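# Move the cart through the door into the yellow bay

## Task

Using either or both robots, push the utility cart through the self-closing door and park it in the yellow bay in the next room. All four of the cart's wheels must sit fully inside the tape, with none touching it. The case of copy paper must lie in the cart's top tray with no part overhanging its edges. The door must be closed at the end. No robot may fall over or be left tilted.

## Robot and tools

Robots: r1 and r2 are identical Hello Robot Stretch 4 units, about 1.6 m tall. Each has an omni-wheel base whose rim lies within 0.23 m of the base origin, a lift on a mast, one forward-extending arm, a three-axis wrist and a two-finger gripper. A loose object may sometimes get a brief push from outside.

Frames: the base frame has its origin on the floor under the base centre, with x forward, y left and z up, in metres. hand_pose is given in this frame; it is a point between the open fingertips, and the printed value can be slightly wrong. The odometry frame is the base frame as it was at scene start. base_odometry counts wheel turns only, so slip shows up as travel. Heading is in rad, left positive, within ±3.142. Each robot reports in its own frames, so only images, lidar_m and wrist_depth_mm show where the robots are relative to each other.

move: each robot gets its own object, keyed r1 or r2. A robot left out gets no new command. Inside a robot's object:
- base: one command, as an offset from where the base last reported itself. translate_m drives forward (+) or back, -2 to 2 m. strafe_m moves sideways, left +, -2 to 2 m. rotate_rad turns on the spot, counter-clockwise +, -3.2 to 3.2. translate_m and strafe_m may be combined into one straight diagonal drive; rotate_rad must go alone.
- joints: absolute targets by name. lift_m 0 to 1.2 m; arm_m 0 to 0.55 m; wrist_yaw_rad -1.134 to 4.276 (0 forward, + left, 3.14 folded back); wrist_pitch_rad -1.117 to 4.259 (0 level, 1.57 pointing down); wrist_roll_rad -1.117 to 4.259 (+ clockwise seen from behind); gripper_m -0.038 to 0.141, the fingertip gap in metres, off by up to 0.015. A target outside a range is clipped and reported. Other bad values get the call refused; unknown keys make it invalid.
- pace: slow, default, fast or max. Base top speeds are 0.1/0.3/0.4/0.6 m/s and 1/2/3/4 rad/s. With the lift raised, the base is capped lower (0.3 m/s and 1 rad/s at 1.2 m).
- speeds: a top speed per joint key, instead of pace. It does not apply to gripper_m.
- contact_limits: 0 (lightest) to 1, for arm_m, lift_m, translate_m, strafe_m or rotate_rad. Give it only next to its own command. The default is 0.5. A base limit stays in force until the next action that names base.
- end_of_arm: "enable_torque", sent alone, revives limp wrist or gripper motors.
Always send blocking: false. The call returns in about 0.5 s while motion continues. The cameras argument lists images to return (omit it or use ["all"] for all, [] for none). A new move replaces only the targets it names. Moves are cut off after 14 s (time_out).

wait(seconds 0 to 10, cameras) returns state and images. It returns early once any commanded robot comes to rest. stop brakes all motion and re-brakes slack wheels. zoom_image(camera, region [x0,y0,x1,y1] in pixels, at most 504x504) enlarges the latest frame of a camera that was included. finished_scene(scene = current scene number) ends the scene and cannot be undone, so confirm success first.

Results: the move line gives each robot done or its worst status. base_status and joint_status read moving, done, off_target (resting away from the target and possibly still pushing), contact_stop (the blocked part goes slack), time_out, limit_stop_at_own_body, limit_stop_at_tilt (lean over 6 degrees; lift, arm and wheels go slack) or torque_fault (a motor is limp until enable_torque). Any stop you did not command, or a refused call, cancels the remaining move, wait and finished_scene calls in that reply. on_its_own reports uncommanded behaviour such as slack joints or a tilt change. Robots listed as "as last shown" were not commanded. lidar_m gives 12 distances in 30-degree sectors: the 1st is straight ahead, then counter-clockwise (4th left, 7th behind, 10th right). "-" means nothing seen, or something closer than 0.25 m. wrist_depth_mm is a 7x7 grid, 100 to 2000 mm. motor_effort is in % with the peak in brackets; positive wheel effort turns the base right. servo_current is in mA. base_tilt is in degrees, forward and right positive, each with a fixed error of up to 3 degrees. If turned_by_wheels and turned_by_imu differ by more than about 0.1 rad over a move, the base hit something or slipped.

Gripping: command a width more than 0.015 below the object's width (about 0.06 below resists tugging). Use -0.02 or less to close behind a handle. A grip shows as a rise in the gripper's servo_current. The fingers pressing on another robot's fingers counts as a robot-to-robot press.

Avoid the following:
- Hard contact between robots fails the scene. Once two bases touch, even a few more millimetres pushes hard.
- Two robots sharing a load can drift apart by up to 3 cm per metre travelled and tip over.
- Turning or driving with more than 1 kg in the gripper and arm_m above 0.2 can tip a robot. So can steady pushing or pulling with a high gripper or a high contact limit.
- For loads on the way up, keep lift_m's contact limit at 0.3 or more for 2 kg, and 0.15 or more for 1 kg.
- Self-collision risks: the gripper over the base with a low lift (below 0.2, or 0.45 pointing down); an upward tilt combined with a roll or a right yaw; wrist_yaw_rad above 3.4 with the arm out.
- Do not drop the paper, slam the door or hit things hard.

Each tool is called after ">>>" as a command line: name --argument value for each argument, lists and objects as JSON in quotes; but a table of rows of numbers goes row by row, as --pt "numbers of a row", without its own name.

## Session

>>> wait --seconds 0

Scene clock: 0.00 s.
r1.base_odometry: x=+0.000 y=+0.000 heading=+0.000
r1.turned_by_wheels: +0.000
r1.turned_by_imu: +0.000
r1.base_tilt: forward=-1.6 right=+1.3
r1.lidar_m: 0.96 1.73 2.02 2.40 3.92 1.60 0.85 0.77 0.78 0.89 0.77 0.78
r1.base_status: not commanded
r1.joint_positions: lift_m=+0.124 arm_m=+0.000 wrist_yaw_rad=+3.194 wrist_pitch_rad=+0.002 wrist_roll_rad=+0.000 gripper_m=+0.056
r1.joint_status: not commanded
r1.measured_speeds: all 0
r1.motor_effort: lift_m=+19 arm_m=-4 wheel_0=-2 wheel_1=+1 wheel_2=+0
r1.servo_current: wrist_yaw_rad=59 wrist_pitch_rad=46 wrist_roll_rad=46 gripper_m=39
r1.hand_pose: x=-0.1216 y=+0.0722 z=+0.3019 quat_wxyz=(-0.026, -0.001, +0.000, +1.000) (m; r1's base frame)
r1.wrist_depth_mm: - 135 - - - - - / - 123 135 - - - - / - 121 191 - - - - / 110 136 194 - - - - / 137 - - - 1618 - - / 226 - 190 1098 188 1160 1118 / 224 163 750 798 768 768 759
r2.base_odometry: x=+0.000 y=+0.000 heading=+0.000
r2.turned_by_wheels: +0.000
r2.turned_by_imu: +0.000
r2.base_tilt: forward=-0.6 right=+0.1
r2.lidar_m: 1.29 1.32 1.58 2.33 2.36 2.78 1.41 1.41 2.77 2.39 2.42 1.48
r2.base_status: not commanded
r2.joint_positions: lift_m=+0.200 arm_m=+0.000 wrist_yaw_rad=+3.211 wrist_pitch_rad=+0.001 wrist_roll_rad=+0.000 gripper_m=+0.056
r2.joint_status: not commanded
r2.measured_speeds: all 0
r2.motor_effort: lift_m=+18 arm_m=-4 wheel_0=-1 wheel_1=+1 wheel_2=+1
r2.servo_current: wrist_yaw_rad=46 wrist_pitch_rad=39 wrist_roll_rad=52 gripper_m=52
r2.hand_pose: x=-0.1229 y=+0.0671 z=+0.3779 quat_wxyz=(-0.035, -0.001, +0.000, +0.999) (m; r2's base frame)
r2.wrist_depth_mm: - - 137 - - - - / - - 137 - - - - / - 109 138 - - - - / - 140 175 - - - - / 214 - - - - - - / 213 1281 196 1255 190 1336 1182 / 208 243 866 - - 854 878
pictures: r1_head_camera, r1_head_left_camera, r1_head_right_camera, r1_wrist_camera, r2_head_camera, r2_head_left_camera, r2_head_right_camera, r2_wrist_camera
Images, in order (width x height): r1_head_camera 420x560, r1_head_left_camera 420x672, r1_head_right_camera 420x672, r1_wrist_camera 616x392, r2_head_camera 420x560, r2_head_left_camera 420x672, r2_head_right_camera 420x672, r2_wrist_camera 616x392.

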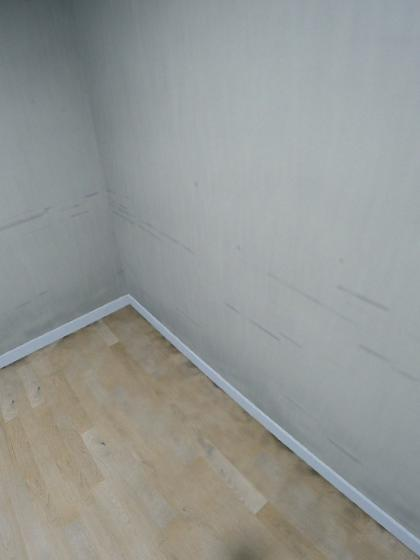

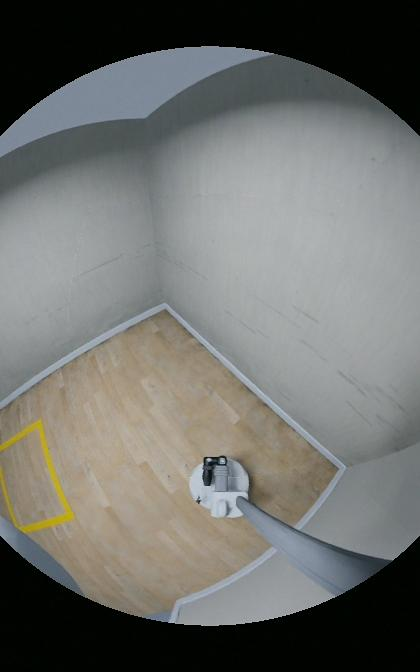

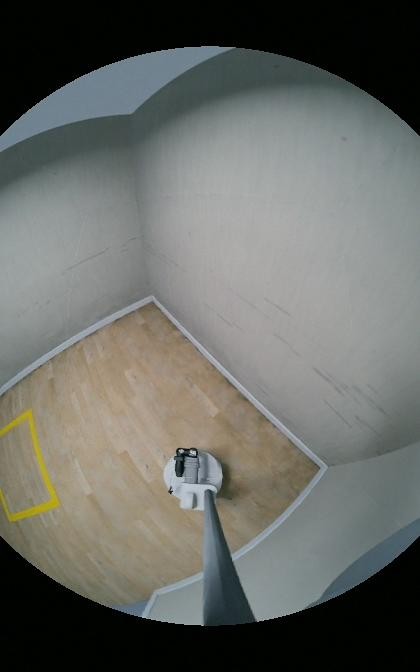

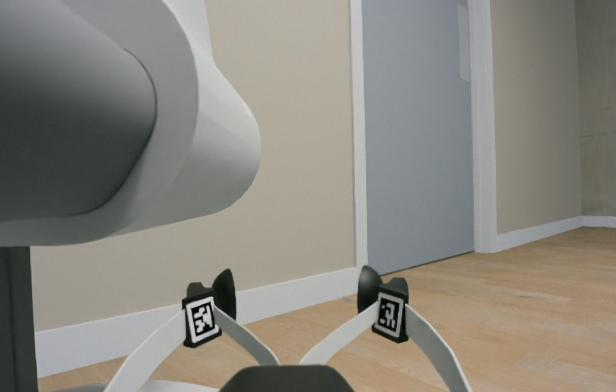

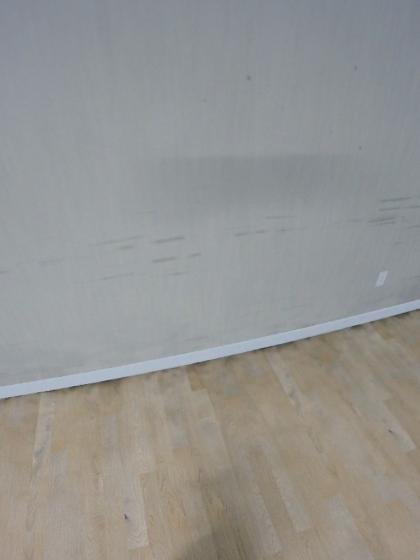

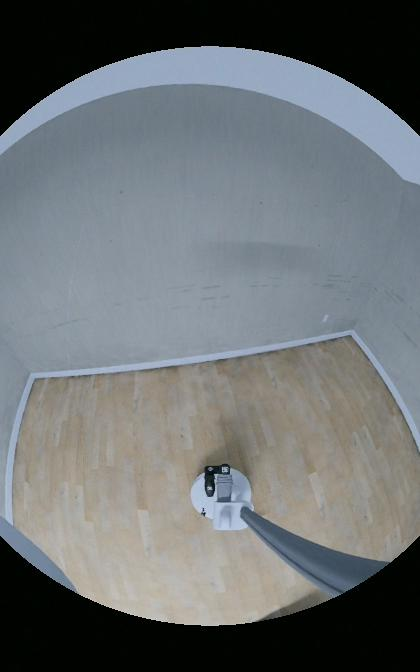

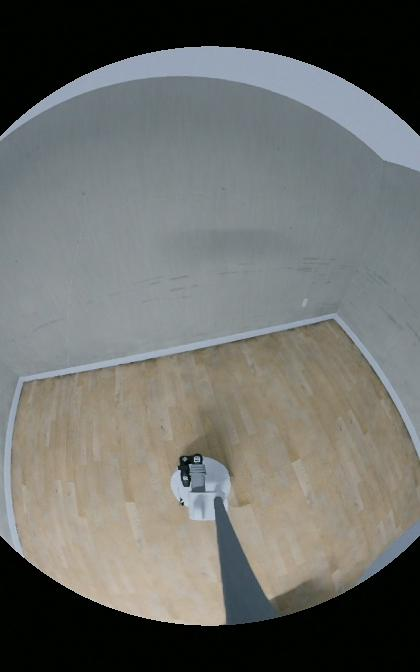

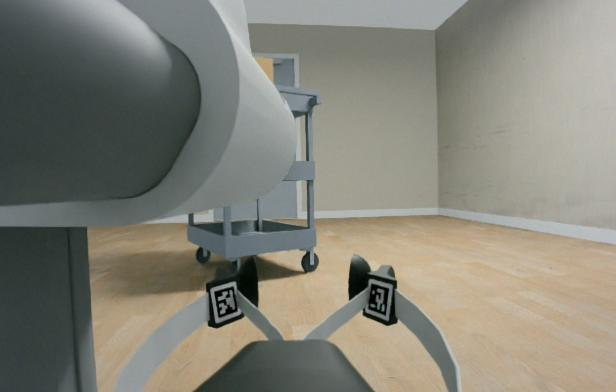

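>>> move --r1 '{"base":{"rotate_rad":2.85},"joints":{"lift_m":0.45,"wrist_yaw_rad":0,"gripper_m":-0.01}}' --r2 '{"base":{"rotate_rad":2.9},"joints":{"lift_m":1.0,"wrist_yaw_rad":0,"gripper_m":-0.01}}' --blocking false --cameras '[]'

>>> wait --seconds 5 --cameras '[]'

>>> wait --seconds 3 --cameras '["r1_head_camera","r1_head_left_camera","r2_head_camera","r2_head_left_camera"]'

Scene clock: 8.47 s.
move: r1 moving; r2 moving
r1.base_odometry: x=+0.000 y=+0.000 heading=+0.253
r1.turned_by_wheels: +0.253
r1.turned_by_imu: +0.253
r1.base_tilt: forward=-1.6 right=+1.3
r1.lidar_m: 1.15 2.01 2.11 2.98 2.65 1.07 0.80 0.74 0.81 0.80 0.72 0.82
r1.base_status: rotate_rad moving
r1.joint_positions: lift_m=+0.162 arm_m=+0.000 wrist_yaw_rad=+2.607 wrist_pitch_rad=+0.002 wrist_roll_rad=+0.000 gripper_m=+0.037
r1.joint_status: lift_m moving; wrist_yaw_rad moving; gripper_m moving
r1.measured_speeds: translate_m=+0.000 strafe_m=+0.000 rotate_rad=+0.974 lift_m=+0.146 arm_m=+0.000 wrist_yaw_rad=-1.820 wrist_pitch_rad=+0.000 wrist_roll_rad=+0.000
r1.motor_effort: lift_m=+24(27) arm_m=-2(4) wheel_0=-7(9) wheel_1=-6(7) wheel_2=-6(7)
r1.servo_current: wrist_yaw_rad=85(130) wrist_pitch_rad=39(52) wrist_roll_rad=33(65) gripper_m=111(111)
r1.hand_pose: x=-0.0327 y=+0.2221 z=+0.3395 quat_wxyz=(+0.264, -0.001, +0.000, +0.965) (m; r1's base frame)
r1.wrist_depth_mm: - - 1336 - - - - / - - 1366 - - - - / - - 1397 - - - - / - - 1366 - - - - / - - 1336 - - - - / - - 191 1281 188 1229 1229 / - 820 831 158 798 831 866
r2.base_odometry: x=+0.000 y=+0.000 heading=+0.252
r2.turned_by_wheels: +0.252
r2.turned_by_imu: +0.245
r2.base_tilt: forward=-0.7 right=+0.0
r2.lidar_m: 1.29 1.38 1.94 2.33 2.46 3.37 1.44 3.35 2.49 2.40 1.84 1.36
r2.base_status: rotate_rad moving
r2.joint_positions: lift_m=+0.238 arm_m=+0.000 wrist_yaw_rad=+2.649 wrist_pitch_rad=+0.001 wrist_roll_rad=+0.000 gripper_m=+0.036
r2.joint_status: lift_m moving; wrist_yaw_rad moving; gripper_m moving
r2.measured_speeds: translate_m=+0.002 strafe_m=+0.000 rotate_rad=+0.977 lift_m=+0.146 arm_m=+0.000 wrist_yaw_rad=-1.743 wrist_pitch_rad=+0.000 wrist_roll_rad=+0.000
r2.motor_effort: lift_m=+23(25) arm_m=-4(4) wheel_0=-4(9) wheel_1=-10(10) wheel_2=-10(11)
r2.servo_current: wrist_yaw_rad=130(130) wrist_pitch_rad=46(46) wrist_roll_rad=52(65) gripper_m=137(137)
r2.hand_pose: x=-0.0417 y=+0.2135 z=+0.4157 quat_wxyz=(+0.244, -0.001, +0.000, +0.970) (m; r2's base frame)
r2.wrist_depth_mm: - - - - - - - / 1576 1661 - - - - - / 228 - - - - - - / - - - - - - - / - 1921 - - - - - / 1430 1366 196 1182 189 1464 1281 / 1008 931 946 - - 917 931
pictures: none
No camera images: "cameras" was empty.

Scene clock: 10.70 s.
earlier move: r1 done; r2 moving
r1.base_odometry: x=+0.000 y=+0.000 heading=+2.849
r1.turned_by_wheels: +2.597
r1.turned_by_imu: +2.610
r1.base_tilt: forward=-1.6 right=+1.3
r1.lidar_m: 1.11 0.79 0.74 0.79 0.81 0.76 0.80 1.14 2.03 2.12 2.92 3.03
r1.base_status: done
r1.joint_positions: lift_m=+0.450 arm_m=+0.000 wrist_yaw_rad=+0.003 wrist_pitch_rad=+0.002 wrist_roll_rad=+0.000 gripper_m=-0.009
r1.joint_status: all done
r1.measured_speeds: all 0
r1.motor_effort: lift_m=+24(28) arm_m=-4(4) wheel_0=-3(10) wheel_1=-3(9) wheel_2=-1(8)
r1.servo_current: wrist_yaw_rad=39(130) wrist_pitch_rad=39(52) wrist_roll_rad=52(65) gripper_m=46(130)
r1.hand_pose: x=+0.4595 y=-0.0867 z=+0.6271 quat_wxyz=(+1.000, +0.000, +0.001, +0.001) (m; r1's base frame)
r1.wrist_depth_mm: - - 1042 - - - - / - - 1008 1921 - - - / - - 1042 - - - - / - - 1025 - - - - / - - 1042 - - - - / - - 186 195 - - - / - - 163 151 153 1464 1499
r2.base_odometry: x=+0.000 y=+0.000 heading=+2.899
r2.turned_by_wheels: +2.647
r2.turned_by_imu: +2.577
r2.base_tilt: forward=-0.7 right=+0.1
r2.lidar_m: 3.45 1.40 3.35 2.44 2.40 1.80 1.37 1.31 1.38 1.98 2.33 2.45
r2.base_status: done
r2.joint_positions: lift_m=+0.870 arm_m=+0.000 wrist_yaw_rad=+0.003 wrist_pitch_rad=+0.001 wrist_roll_rad=+0.000 gripper_m=-0.009
r2.joint_status: lift_m moving; wrist_yaw_rad moving; the others done
r2.measured_speeds: translate_m=+0.000 strafe_m=+0.000 rotate_rad=+0.000 lift_m=+0.284 arm_m=+0.000 wrist_yaw_rad=-0.001 wrist_pitch_rad=+0.000 wrist_roll_rad=+0.000
r2.motor_effort: lift_m=+24(26) arm_m=-4(4) wheel_0=-3(11) wheel_1=-4(10) wheel_2=-5(13)
r2.servo_current: wrist_yaw_rad=46(130) wrist_pitch_rad=39(46) wrist_roll_rad=39(65) gripper_m=85(143)
r2.hand_pose: x=+0.4596 y=-0.0866 z=+1.0481 quat_wxyz=(+1.000, +0.000, +0.001, +0.001) (m; r2's base frame)
r2.wrist_depth_mm: - - - - - - - / - - - - - - - / - - - - - - - / 1336 - - - - - - / 1229 1366 - - - - - / - - 187 202 181 - - / - 139 - - - - -
wait: 2.23 of 5 s (r1 has come to rest)
pictures: none
No camera images: "cameras" was empty.

Scene clock: 11.90 s.
earlier move: r2 done
r1.base_odometry: x=+0.000 y=+0.000 heading=+2.849
r1.turned_by_wheels: +0.000
r1.turned_by_imu: +0.000
r1.base_tilt: forward=-1.6 right=+1.2
r1.lidar_m: 1.10 0.77 0.74 0.78 0.81 0.77 0.79 1.10 2.04 2.12 2.91 3.01
r1.base_status: done
r1.joint_positions: lift_m=+0.450 arm_m=+0.000 wrist_yaw_rad=+0.003 wrist_pitch_rad=+0.002 wrist_roll_rad=+0.000 gripper_m=-0.009
r1.joint_status: all done
r1.measured_speeds: all 0
r1.motor_effort: lift_m=+24(28) arm_m=-4(4) wheel_0=-3(10) wheel_1=-3(9) wheel_2=-1(8)
r1.servo_current: wrist_yaw_rad=59(130) wrist_pitch_rad=39(52) wrist_roll_rad=59(65) gripper_m=39(130)
r1.hand_pose: x=+0.4595 y=-0.0867 z=+0.6271 quat_wxyz=(+1.000, +0.000, +0.001, +0.001) (m; r1's base frame)
r1.wrist_depth_mm: - - 1042 - - - - / - - 1025 1921 - - - / - - 1042 - - - - / - - 1025 - - - - / - - 1025 - - - - / - - 186 195 - - - / - - 163 151 153 1464 1464
r2.base_odometry: x=+0.000 y=+0.000 heading=+2.899
r2.turned_by_wheels: +0.000
r2.turned_by_imu: +0.000
r2.base_tilt: forward=-0.7 right=+0.1
r2.lidar_m: 3.46 1.40 3.32 2.45 2.38 1.78 1.36 1.31 1.36 1.93 2.33 2.45
r2.base_status: done
r2.joint_positions: lift_m=+1.000 arm_m=+0.000 wrist_yaw_rad=+0.003 wrist_pitch_rad=+0.001 wrist_roll_rad=+0.000 gripper_m=-0.009
r2.joint_status: all done
r2.measured_speeds: all 0
r2.motor_effort: lift_m=+21(26) arm_m=-4(4) wheel_0=-3(11) wheel_1=-4(10) wheel_2=-5(13)
r2.servo_current: wrist_yaw_rad=52(130) wrist_pitch_rad=46(46) wrist_roll_rad=46(65) gripper_m=78(143)
r2.hand_pose: x=+0.4596 y=-0.0866 z=+1.1776 quat_wxyz=(+1.000, +0.000, +0.001, +0.001) (m; r2's base frame)
r2.wrist_depth_mm: - - - - - - - / - - - - - - - / - - - - - - - / - - - - - - - / 1336 - - - - - - / 1229 1336 186 203 180 - - / - 139 - - - - -
wait: 1.20 of 3 s (r2 has come to rest)
pictures: r1_head_camera, r1_head_left_camera, r2_head_camera, r2_head_left_camera
Images, in order (width x height): r1_head_camera 420x560, r1_head_left_camera 420x672, r2_head_camera 420x560, r2_head_left_camera 420x672.

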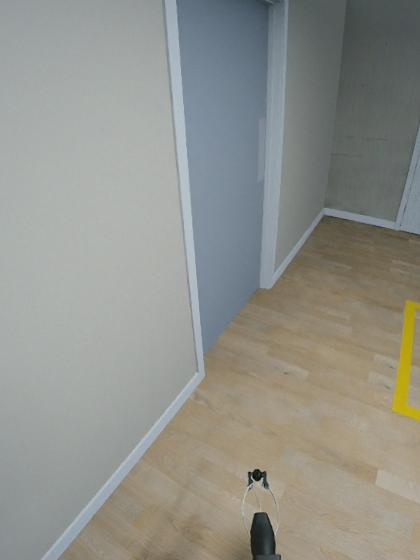

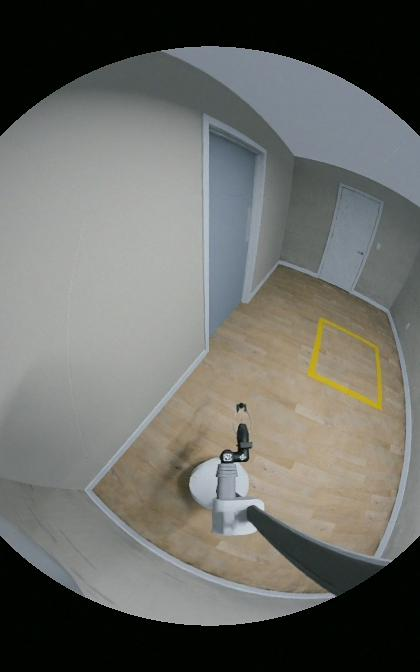

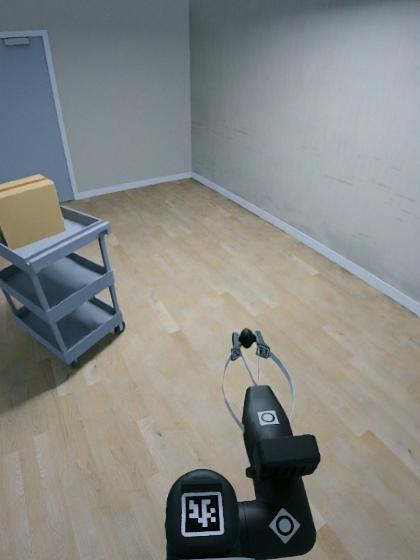

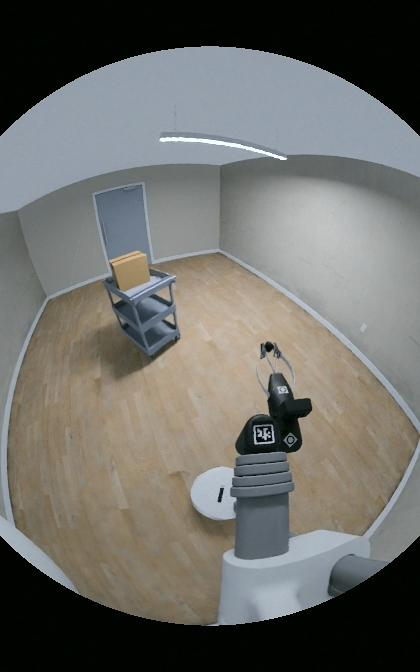

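>>> zoom_image --camera "r2_head_left_camera" --region '[70, 160, 220, 380]'

>>> zoom_image --camera "r1_head_left_camera" --region '[180, 100, 400, 420]'

Scaled by 2.291 from the camera's 420x672 image, which has a finer 600x960 frame.

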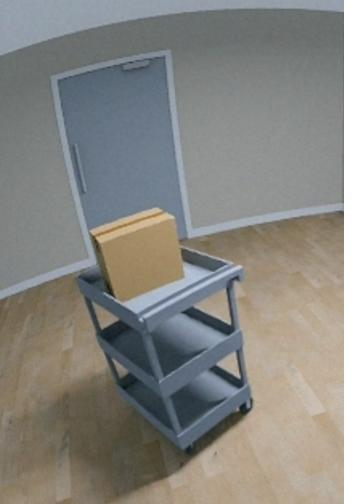

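Scaled by 1.575 from the camera's 420x672 image, which has a finer 600x960 frame.

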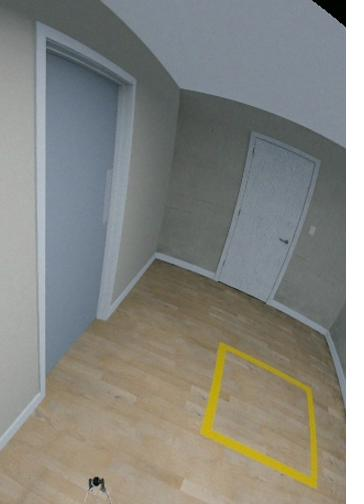

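>>> move --r1 '{"base":{"rotate_rad":1.06}}' --r2 '{"base":{"rotate_rad":0.52}}' --blocking false --cameras '[]'

>>> wait --seconds 2 --cameras '[]'

>>> wait --seconds 1.5 --cameras '["r1_head_camera","r2_head_camera","r2_head_right_camera"]'

Scene clock: 74.53 s.
move: r1 moving; r2 moving
r1.base_odometry: x=+0.000 y=+0.000 heading=+3.102
r1.turned_by_wheels: +0.253
r1.turned_by_imu: +0.253
r1.base_tilt: forward=-1.6 right=+1.2
r1.lidar_m: 0.88 0.76 0.75 0.90 0.76 0.77 0.90 1.59 2.03 2.37 3.90 1.72
r1.base_status: rotate_rad moving
r1.joint_positions: lift_m=+0.450 arm_m=+0.000 wrist_yaw_rad=+0.002 wrist_pitch_rad=+0.002 wrist_roll_rad=+0.000 gripper_m=-0.009
r1.joint_status: not commanded
r1.measured_speeds: translate_m=+0.000 strafe_m=+0.000 rotate_rad=+0.971 lift_m=+0.000 arm_m=+0.000 wrist_yaw_rad=+0.000 wrist_pitch_rad=+0.000 wrist_roll_rad=+0.000
r1.motor_effort: lift_m=+24(24) arm_m=-4(4) wheel_0=-7(10) wheel_1=-6(8) wheel_2=-6(8)
r1.servo_current: wrist_yaw_rad=52(59) wrist_pitch_rad=39(52) wrist_roll_rad=65(65) gripper_m=46(52)
r1.hand_pose: x=+0.4595 y=-0.0868 z=+0.6271 quat_wxyz=(+1.000, +0.000, +0.001, +0.001) (m; r1's base frame)
r1.wrist_depth_mm: - - - 1008 - - - / - - - 1025 1808 - - / - - - 1025 1863 - - / - - - 1060 1863 - - / - - - 1025 1921 - - / - - 185 194 181 1983 - / - - 163 135 142 1430 1499
r2.base_odometry: x=+0.000 y=+0.000 heading=+3.102
r2.turned_by_wheels: +0.202
r2.turned_by_imu: +0.197
r2.base_tilt: forward=-0.7 right=+0.1
r2.lidar_m: 1.44 1.39 2.85 2.40 2.38 1.55 1.31 1.30 1.52 2.34 2.33 2.70
r2.base_status: rotate_rad moving
r2.joint_positions: lift_m=+1.000 arm_m=+0.000 wrist_yaw_rad=+0.003 wrist_pitch_rad=+0.001 wrist_roll_rad=+0.000 gripper_m=-0.009
r2.joint_status: not commanded
r2.measured_speeds: translate_m=+0.002 strafe_m=+0.000 rotate_rad=+0.784 lift_m=+0.000 arm_m=+0.000 wrist_yaw_rad=+0.000 wrist_pitch_rad=+0.000 wrist_roll_rad=+0.000
r2.motor_effort: lift_m=+21(21) arm_m=-4(4) wheel_0=-8(11) wheel_1=-9(9) wheel_2=-11(11)
r2.servo_current: wrist_yaw_rad=52(52) wrist_pitch_rad=39(46) wrist_roll_rad=46(59) gripper_m=85(91)
r2.hand_pose: x=+0.4596 y=-0.0866 z=+1.1776 quat_wxyz=(+1.000, +0.000, +0.001, +0.001) (m; r2's base frame)
r2.wrist_depth_mm: - - - - - - - / - - - - - - - / - - - - - - - / - - - - - - - / - 1430 - - - - - / - 1366 185 204 181 - - / - 139 - - - - -
pictures: none
No camera images: "cameras" was empty.

Scene clock: 75.47 s.
earlier move: r1 moving; r2 done
r1.base_odometry: x=+0.000 y=+0.000 heading=-2.375
r1.turned_by_wheels: +0.806
r1.turned_by_imu: +0.811
r1.base_tilt: forward=-1.6 right=+1.3
r1.lidar_m: 0.75 0.80 0.80 0.75 0.80 1.12 2.02 2.12 2.92 2.96 1.08 0.79
r1.base_status: rotate_rad moving
r1.joint_positions: lift_m=+0.450 arm_m=+0.000 wrist_yaw_rad=+0.002 wrist_pitch_rad=+0.002 wrist_roll_rad=+0.000 gripper_m=-0.009
r1.joint_status: not commanded
r1.measured_speeds: translate_m=+0.000 strafe_m=+0.000 rotate_rad=+0.071 lift_m=+0.000 arm_m=+0.000 wrist_yaw_rad=+0.000 wrist_pitch_rad=+0.000 wrist_roll_rad=+0.000
r1.motor_effort: lift_m=+23(24) arm_m=-4(4) wheel_0=-3(10) wheel_1=+0(8) wheel_2=-1(8)
r1.servo_current: wrist_yaw_rad=39(65) wrist_pitch_rad=46(52) wrist_roll_rad=26(65) gripper_m=46(59)
r1.hand_pose: x=+0.4595 y=-0.0868 z=+0.6272 quat_wxyz=(+1.000, +0.000, +0.001, +0.001) (m; r1's base frame)
r1.wrist_depth_mm: - - - - - - - / - - - - - - - / - - - - - - - / - - - - - - - / - - - - - - - / - - 184 195 - - - / - - 163 135 142 - -
r2.base_odometry: x=+0.000 y=+0.000 heading=-2.865
r2.turned_by_wheels: +0.317
r2.turned_by_imu: +0.308
r2.base_tilt: forward=-0.7 right=+0.1
r2.lidar_m: 1.40 3.35 2.46 2.40 1.87 1.37 1.30 1.36 1.93 2.34 2.45 3.42
r2.base_status: done
r2.joint_positions: lift_m=+1.000 arm_m=+0.000 wrist_yaw_rad=+0.003 wrist_pitch_rad=+0.001 wrist_roll_rad=+0.000 gripper_m=-0.009
r2.joint_status: not commanded
r2.measured_speeds: all 0
r2.motor_effort: lift_m=+21(21) arm_m=-4(4) wheel_0=-3(11) wheel_1=-4(9) wheel_2=-5(11)
r2.servo_current: wrist_yaw_rad=46(52) wrist_pitch_rad=39(46) wrist_roll_rad=46(59) gripper_m=78(91)
r2.hand_pose: x=+0.4596 y=-0.0866 z=+1.1776 quat_wxyz=(+1.000, +0.000, +0.001, +0.001) (m; r2's base frame)
r2.wrist_depth_mm: - - - - - - - / - - - - - - - / - - - - - - - / - - - - - - - / - - - 1499 - - - / - - 187 193 181 - - / - - - - - - -
wait: 0.93 of 2 s (r2 has come to rest)
pictures: none
No camera images: "cameras" was empty.

Scene clock: 75.80 s.
earlier move: r1 done
r1.base_odometry: x=+0.000 y=+0.000 heading=-2.374
r1.turned_by_wheels: +0.000
r1.turned_by_imu: +0.000
r1.base_tilt: forward=-1.6 right=+1.3
r1.lidar_m: 0.74 0.81 0.79 0.76 0.81 1.14 2.02 2.13 2.91 2.99 1.09 0.76
r1.base_status: done
r1.joint_positions: lift_m=+0.450 arm_m=+0.000 wrist_yaw_rad=+0.002 wrist_pitch_rad=+0.002 wrist_roll_rad=+0.000 gripper_m=-0.009
r1.joint_status: not commanded
r1.measured_speeds: all 0
r1.motor_effort: lift_m=+23(24) arm_m=-4(4) wheel_0=-3(10) wheel_1=-3(8) wheel_2=-1(8)
r1.servo_current: wrist_yaw_rad=39(78) wrist_pitch_rad=39(52) wrist_roll_rad=59(65) gripper_m=52(59)
r1.hand_pose: x=+0.4595 y=-0.0868 z=+0.6272 quat_wxyz=(+1.000, +0.000, +0.001, +0.001) (m; r1's base frame)
r1.wrist_depth_mm: - - - - - - - / - - - - - - - / - - - - - - - / - - - - - - - / - - - - - - - / - - 184 195 - - - / - - 163 135 142 - -
r2.base_odometry: x=+0.000 y=+0.000 heading=-2.865
r2.turned_by_wheels: +0.000
r2.turned_by_imu: +0.000
r2.base_tilt: forward=-0.6 right=+0.1
r2.lidar_m: 1.40 3.33 2.47 2.39 1.83 1.37 1.30 1.37 1.91 2.34 2.45 3.42
r2.base_status: done
r2.joint_positions: lift_m=+1.000 arm_m=+0.000 wrist_yaw_rad=+0.003 wrist_pitch_rad=+0.001 wrist_roll_rad=+0.000 gripper_m=-0.009
r2.joint_status: not commanded
r2.measured_speeds: all 0
r2.motor_effort: lift_m=+21(21) arm_m=-4(4) wheel_0=-3(11) wheel_1=-4(9) wheel_2=-5(11)
r2.servo_current: wrist_yaw_rad=46(52) wrist_pitch_rad=39(46) wrist_roll_rad=33(59) gripper_m=78(91)
r2.hand_pose: x=+0.4596 y=-0.0866 z=+1.1776 quat_wxyz=(+1.000, +0.000, +0.001, +0.001) (m; r2's base frame)
r2.wrist_depth_mm: - - - - - - - / - - - - - - - / - - - - - - - / - - - - - - - / - - - 1464 - - - / - - 188 193 180 - - / - - - - - - -
wait: 0.33 of 1.5 s (r1 has come to rest)
pictures: r1_head_camera, r2_head_camera, r2_head_right_camera
Images, in order (width x height): r1_head_camera 420x560, r2_head_camera 420x560, r2_head_right_camera 420x672.

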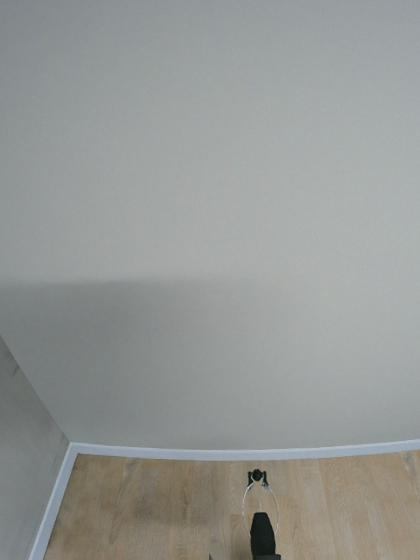

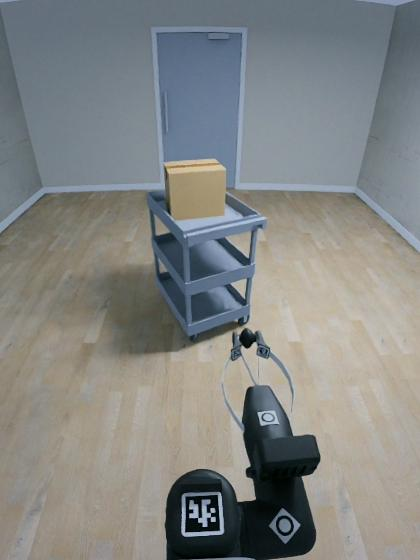

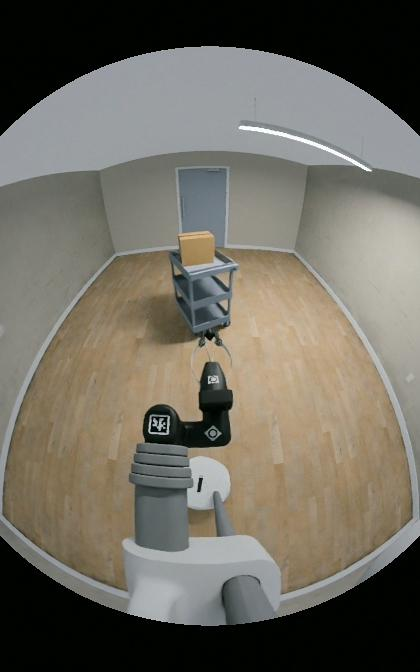

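>>> move --r1 '{"base":{"strafe_m":-1.45}}' --r2 '{"base":{"strafe_m":-0.95}}' --blocking false --cameras '[]'

>>> wait --seconds 5 --cameras '[]'

>>> move --r2 '{"base":{"translate_m":2.0},"pace":"fast"}' --blocking false --cameras '["r1_head_camera"]'

>>> wait --seconds 7 --cameras '[]'

>>> wait --seconds 7 --cameras '["r1_head_camera","r2_head_camera"]'

Scene clock: 96.03 s.
move: r1 moving; r2 moving
r1.base_odometry: x=-0.025 y=+0.026 heading=-2.374
r1.turned_by_wheels: +0.000
r1.turned_by_imu: +0.000
r1.base_tilt: forward=-1.6 right=+1.3
r1.lidar_m: 0.74 0.80 0.84 0.80 0.84 1.17 2.02 2.10 2.89 2.93 1.10 0.79
r1.base_status: strafe_m moving
r1.joint_positions: lift_m=+0.450 arm_m=+0.000 wrist_yaw_rad=+0.002 wrist_pitch_rad=+0.002 wrist_roll_rad=+0.000 gripper_m=-0.009
r1.joint_status: not commanded
r1.measured_speeds: translate_m=+0.000 strafe_m=-0.141 rotate_rad=+0.001 lift_m=+0.000 arm_m=+0.000 wrist_yaw_rad=+0.000 wrist_pitch_rad=+0.000 wrist_roll_rad=+0.000
r1.motor_effort: lift_m=+23(24) arm_m=-3(4) wheel_0=+8(11) wheel_1=-8(10) wheel_2=+0(2)
r1.servo_current: wrist_yaw_rad=52(59) wrist_pitch_rad=52(52) wrist_roll_rad=52(65) gripper_m=52(52)
r1.hand_pose: x=+0.4595 y=-0.0868 z=+0.6272 quat_wxyz=(+1.000, +0.000, +0.001, +0.001) (m; r1's base frame)
r1.wrist_depth_mm: - - - - - - - / - - - - - - - / - - - - - - - / - - - - - - - / - - - - - - - / - - 184 195 - - - / - - 163 135 142 - -
r2.base_odometry: x=-0.010 y=+0.035 heading=-2.865
r2.turned_by_wheels: +0.000
r2.turned_by_imu: +0.000
r2.base_tilt: forward=-0.7 right=+0.0
r2.lidar_m: 1.40 3.38 2.51 2.42 1.83 1.37 1.30 1.39 1.95 2.29 2.43 3.35
r2.base_status: strafe_m moving
r2.joint_positions: lift_m=+1.000 arm_m=+0.000 wrist_yaw_rad=+0.003 wrist_pitch_rad=+0.001 wrist_roll_rad=+0.000 gripper_m=-0.009
r2.joint_status: not commanded
r2.measured_speeds: translate_m=+0.001 strafe_m=-0.141 rotate_rad=-0.006 lift_m=+0.000 arm_m=+0.000 wrist_yaw_rad=+0.000 wrist_pitch_rad=+0.000 wrist_roll_rad=+0.000
r2.motor_effort: lift_m=+21(21) arm_m=-4(4) wheel_0=+8(11) wheel_1=-10(12) wheel_2=+1(4)
r2.servo_current: wrist_yaw_rad=46(52) wrist_pitch_rad=46(52) wrist_roll_rad=46(59) gripper_m=85(91)
r2.hand_pose: x=+0.4596 y=-0.0866 z=+1.1776 quat_wxyz=(+1.000, +0.000, +0.001, +0.001) (m; r2's base frame)
r2.wrist_depth_mm: - - - - - - - / - - - - - - - / - - - - - - - / - - - - - - - / - - - 1430 - - - / - - 188 193 181 - - / - - - - - - -
pictures: none
No camera images: "cameras" was empty.

Scene clock: 100.03 s.
earlier move: r1 moving; r2 done
r1.base_odometry: x=-0.830 y=+0.860 heading=-2.374
r1.turned_by_wheels: +0.000
r1.turned_by_imu: -0.008
r1.base_tilt: forward=-1.6 right=+1.3
r1.lidar_m: 0.75 0.77 1.09 1.97 2.03 2.11 2.01 2.14 2.90 2.76 1.17 0.87
r1.base_status: strafe_m moving
r1.joint_positions: lift_m=+0.450 arm_m=+0.000 wrist_yaw_rad=+0.002 wrist_pitch_rad=+0.002 wrist_roll_rad=+0.000 gripper_m=-0.009
r1.joint_status: not commanded
r1.measured_speeds: translate_m=+0.000 strafe_m=-0.300 rotate_rad=+0.001 lift_m=+0.000 arm_m=+0.000 wrist_yaw_rad=+0.000 wrist_pitch_rad=+0.000 wrist_roll_rad=+0.000
r1.motor_effort: lift_m=+23(24) arm_m=-3(4) wheel_0=+5(11) wheel_1=-5(11) wheel_2=+1(2)
r1.servo_current: wrist_yaw_rad=39(65) wrist_pitch_rad=46(52) wrist_roll_rad=33(72) gripper_m=39(52)
r1.hand_pose: x=+0.4595 y=-0.0868 z=+0.6272 quat_wxyz=(+1.000, +0.000, +0.001, +0.001) (m; r1's base frame)
r1.wrist_depth_mm: - 539 - - - - - / - 535 - - - - - / - 539 - - - - - / - 539 - - - - - / - 539 - - - - - / - 544 187 195 - - - / - 138 163 135 142 - -
r2.base_odometry: x=-0.259 y=+0.914 heading=-2.865
r2.turned_by_wheels: +0.000
r2.turned_by_imu: +0.001
r2.base_tilt: forward=-0.6 right=+0.1
r2.lidar_m: 4.46 1.65 3.44 3.34 1.88 1.37 1.34 1.40 1.44 1.38 1.44 2.06
r2.base_status: done
r2.joint_positions: lift_m=+1.000 arm_m=+0.000 wrist_yaw_rad=+0.003 wrist_pitch_rad=+0.001 wrist_roll_rad=+0.000 gripper_m=-0.009
r2.joint_status: not commanded
r2.measured_speeds: all 0
r2.motor_effort: lift_m=+21(21) arm_m=-4(4) wheel_0=+4(14) wheel_1=+0(12) wheel_2=+0(4)
r2.servo_current: wrist_yaw_rad=52(65) wrist_pitch_rad=39(52) wrist_roll_rad=39(59) gripper_m=78(91)
r2.hand_pose: x=+0.4596 y=-0.0866 z=+1.1776 quat_wxyz=(+1.000, +0.000, +0.001, +0.001) (m; r2's base frame)
r2.wrist_depth_mm: - - - - - - - / - - - - - - - / - - - - - - - / - - - - - - - / 1499 1708 - - - - - / 1756 - 187 202 181 - - / 1708 139 - - - - -
wait: 4.00 of 5 s (r2 has come to rest)
pictures: none
No camera images: "cameras" was empty.

Scene clock: 100.53 s.
earlier move: r1 moving
move: r2 moving
r1.base_odometry: x=-0.931 y=+0.965 heading=-2.374
r1.turned_by_wheels: +0.000
r1.turned_by_imu: -0.001
r1.base_tilt: forward=-1.6 right=+1.3
r1.lidar_m: 0.81 0.80 1.11 2.09 2.19 2.13 2.03 2.13 2.70 2.61 1.08 0.87
r1.base_status: strafe_m moving
r1.joint_positions: lift_m=+0.450 arm_m=+0.000 wrist_yaw_rad=+0.002 wrist_pitch_rad=+0.002 wrist_roll_rad=+0.000 gripper_m=-0.009
r1.joint_status: not commanded
r1.measured_speeds: translate_m=+0.000 strafe_m=-0.254 rotate_rad=+0.002 lift_m=+0.000 arm_m=+0.000 wrist_yaw_rad=+0.000 wrist_pitch_rad=+0.000 wrist_roll_rad=+0.000
r1.motor_effort: lift_m=+24(24) arm_m=-4(4) wheel_0=+1(7) wheel_1=-1(7) wheel_2=+0(2)
r1.servo_current: wrist_yaw_rad=39(59) wrist_pitch_rad=46(46) wrist_roll_rad=39(59) gripper_m=46(52)
r1.hand_pose: x=+0.4595 y=-0.0868 z=+0.6272 quat_wxyz=(+1.000, +0.000, +0.001, +0.001) (m; r1's base frame)
r1.wrist_depth_mm: 554 - - - - - - / 554 621 - - - - - / 559 615 - - - - - / 554 615 - - - - - / 549 627 - - - - - / 549 - 184 193 - - - / 549 591 162 135 142 - -
r2.base_odometry: x=-0.296 y=+0.904 heading=-2.865
r2.turned_by_wheels: +0.000
r2.turned_by_imu: +0.000
r2.base_tilt: forward=-0.7 right=+0.0
r2.lidar_m: 4.43 1.62 3.45 3.32 1.92 1.43 1.36 1.46 1.46 1.39 1.45 2.04
r2.base_status: translate_m moving
r2.joint_positions: lift_m=+1.000 arm_m=+0.000 wrist_yaw_rad=+0.003 wrist_pitch_rad=+0.001 wrist_roll_rad=+0.000 gripper_m=-0.009
r2.joint_status: not commanded
r2.measured_speeds: translate_m=+0.145 strafe_m=+0.001 rotate_rad=+0.002 lift_m=+0.000 arm_m=+0.000 wrist_yaw_rad=+0.000 wrist_pitch_rad=+0.000 wrist_roll_rad=+0.000
r2.motor_effort: lift_m=+21(21) arm_m=-4(4) wheel_0=+7(9) wheel_1=+8(9) wheel_2=-12(14)
r2.servo_current: wrist_yaw_rad=39(52) wrist_pitch_rad=39(46) wrist_roll_rad=59(59) gripper_m=85(85)
r2.hand_pose: x=+0.4595 y=-0.0867 z=+1.1776 quat_wxyz=(+1.000, +0.000, +0.001, +0.001) (m; r2's base frame)
r2.wrist_depth_mm: - - - - - - - / - - - - - - - / - - - - - - - / - - - - - - - / 1499 1708 - - - - - / 1708 1921 187 202 181 - - / - 139 - - - - -
pictures: r1_head_camera
Images, in order (width x height): r1_head_camera 420x560.

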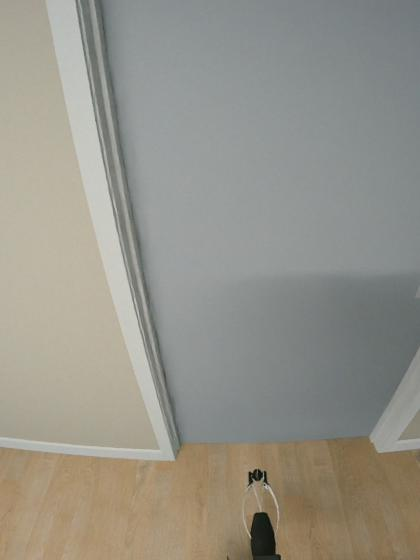

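Scene clock: 101.70 s.
earlier move: r1 done; r2 moving
r1.base_odometry: x=-1.007 y=+1.044 heading=-2.374
r1.turned_by_wheels: +0.000
r1.turned_by_imu: -0.001
r1.base_tilt: forward=-1.6 right=+1.3
r1.lidar_m: 0.83 0.83 1.10 2.22 2.30 2.11 2.03 2.15 2.62 2.49 1.08 0.87
r1.base_status: done
r1.joint_positions: lift_m=+0.450 arm_m=+0.000 wrist_yaw_rad=+0.002 wrist_pitch_rad=+0.002 wrist_roll_rad=+0.000 gripper_m=-0.009
r1.joint_status: not commanded
r1.measured_speeds: all 0
r1.motor_effort: lift_m=+23(24) arm_m=-3(4) wheel_0=+0(7) wheel_1=-1(7) wheel_2=+0(2)
r1.servo_current: wrist_yaw_rad=65(65) wrist_pitch_rad=33(52) wrist_roll_rad=46(65) gripper_m=52(52)
r1.hand_pose: x=+0.4595 y=-0.0868 z=+0.6272 quat_wxyz=(+1.000, +0.000, +0.001, +0.001) (m; r1's base frame)
r1.wrist_depth_mm: - - - - - - - / 615 - - - - - - / 621 - - - - - - / 609 - - - - - - / 615 - - - - - - / 609 - 183 194 - - - / 603 - 163 135 142 - -
r2.base_odometry: x=-0.630 y=+0.809 heading=-2.865
r2.turned_by_wheels: +0.000
r2.turned_by_imu: +0.000
r2.base_tilt: forward=-0.7 right=+0.1
r2.lidar_m: 4.05 1.32 3.47 3.31 2.41 1.79 1.72 1.78 1.47 1.40 1.46 2.08
r2.base_status: translate_m moving
r2.joint_positions: lift_m=+1.000 arm_m=+0.000 wrist_yaw_rad=+0.003 wrist_pitch_rad=+0.001 wrist_roll_rad=+0.000 gripper_m=-0.009
r2.joint_status: not commanded
r2.measured_speeds: translate_m=+0.361 strafe_m=+0.000 rotate_rad=-0.002 lift_m=+0.000 arm_m=+0.000 wrist_yaw_rad=+0.000 wrist_pitch_rad=+0.000 wrist_roll_rad=+0.000
r2.motor_effort: lift_m=+21(21) arm_m=-4(4) wheel_0=+6(13) wheel_1=+6(9) wheel_2=-9(15)
r2.servo_current: wrist_yaw_rad=39(59) wrist_pitch_rad=39(46) wrist_roll_rad=46(59) gripper_m=85(85)
r2.hand_pose: x=+0.4595 y=-0.0867 z=+1.1776 quat_wxyz=(+1.000, +0.000, +0.001, +0.001) (m; r2's base frame)
r2.wrist_depth_mm: - - - - - - - / - - - - - - - / - - - - - - - / - - - - - - - / 1182 - - - - - - / 1182 - 187 203 181 - - / - 1537 - - - - -
wait: 1.17 of 7 s (r1 has come to rest)
pictures: none
No camera images: "cameras" was empty.

Scene clock: 107.07 s.
earlier move: r2 done
r1.base_odometry: x=-1.007 y=+1.044 heading=-2.374
r1.turned_by_wheels: +0.000
r1.turned_by_imu: +0.000
r1.base_tilt: forward=-1.6 right=+1.3
r1.lidar_m: 0.82 0.83 1.11 2.19 2.26 2.11 2.01 2.14 2.60 2.51 1.12 0.85
r1.base_status: done
r1.joint_positions: lift_m=+0.450 arm_m=+0.000 wrist_yaw_rad=+0.002 wrist_pitch_rad=+0.002 wrist_roll_rad=+0.000 gripper_m=-0.009
r1.joint_status: not commanded
r1.measured_speeds: all 0
r1.motor_effort: lift_m=+23(24) arm_m=-4(4) wheel_0=+0(7) wheel_1=-1(7) wheel_2=+0(2)
r1.servo_current: wrist_yaw_rad=33(72) wrist_pitch_rad=39(52) wrist_roll_rad=33(65) gripper_m=46(59)
r1.hand_pose: x=+0.4595 y=-0.0868 z=+0.6272 quat_wxyz=(+1.000, +0.000, +0.001, +0.001) (m; r1's base frame)
r1.wrist_depth_mm: - - - - - - - / 621 - - - - - - / 615 - - - - - - / 615 - - - - - - / 615 - - - - - - / 615 - 184 193 - - - / 609 - 163 135 142 - -
r2.base_odometry: x=-2.183 y=+0.367 heading=-2.865
r2.turned_by_wheels: +0.000
r2.turned_by_imu: +0.003
r2.base_tilt: forward=-0.7 right=+0.1
r2.lidar_m: 2.46 2.61 3.42 0.68 0.65 3.44 3.39 1.99 1.50 1.45 1.52 2.12
r2.base_status: done
r2.joint_positions: lift_m=+1.000 arm_m=+0.000 wrist_yaw_rad=+0.003 wrist_pitch_rad=+0.001 wrist_roll_rad=+0.000 gripper_m=-0.009
r2.joint_status: not commanded
r2.measured_speeds: all 0
r2.motor_effort: lift_m=+20(21) arm_m=-4(4) wheel_0=+3(13) wheel_1=+2(9) wheel_2=-2(15)
r2.servo_current: wrist_yaw_rad=46(59) wrist_pitch_rad=39(52) wrist_roll_rad=52(59) gripper_m=78(91)
r2.hand_pose: x=+0.4595 y=-0.0867 z=+1.1777 quat_wxyz=(+1.000, +0.000, +0.001, +0.001) (m; r2's base frame)
r2.wrist_depth_mm: - - - - - - - / - - - - - - - / - - - - - - - / - - - - - - - / - - - - - - - / - - 187 202 180 - - / - - - - - - -
wait: 5.37 of 7 s (r2 has come to rest)
pictures: r1_head_camera, r2_head_camera
Images, in order (width x height): r1_head_camera 420x560, r2_head_camera 420x560.

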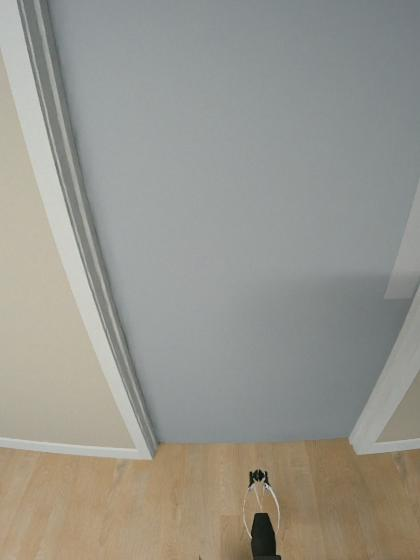

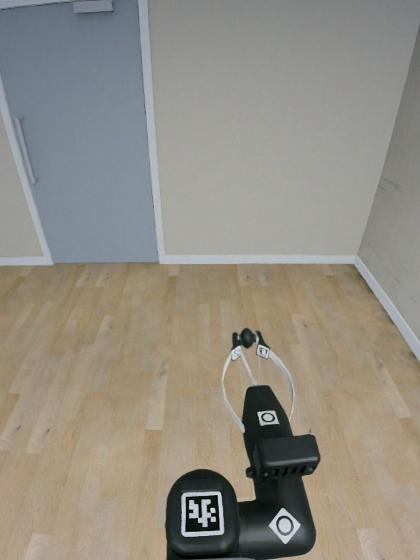

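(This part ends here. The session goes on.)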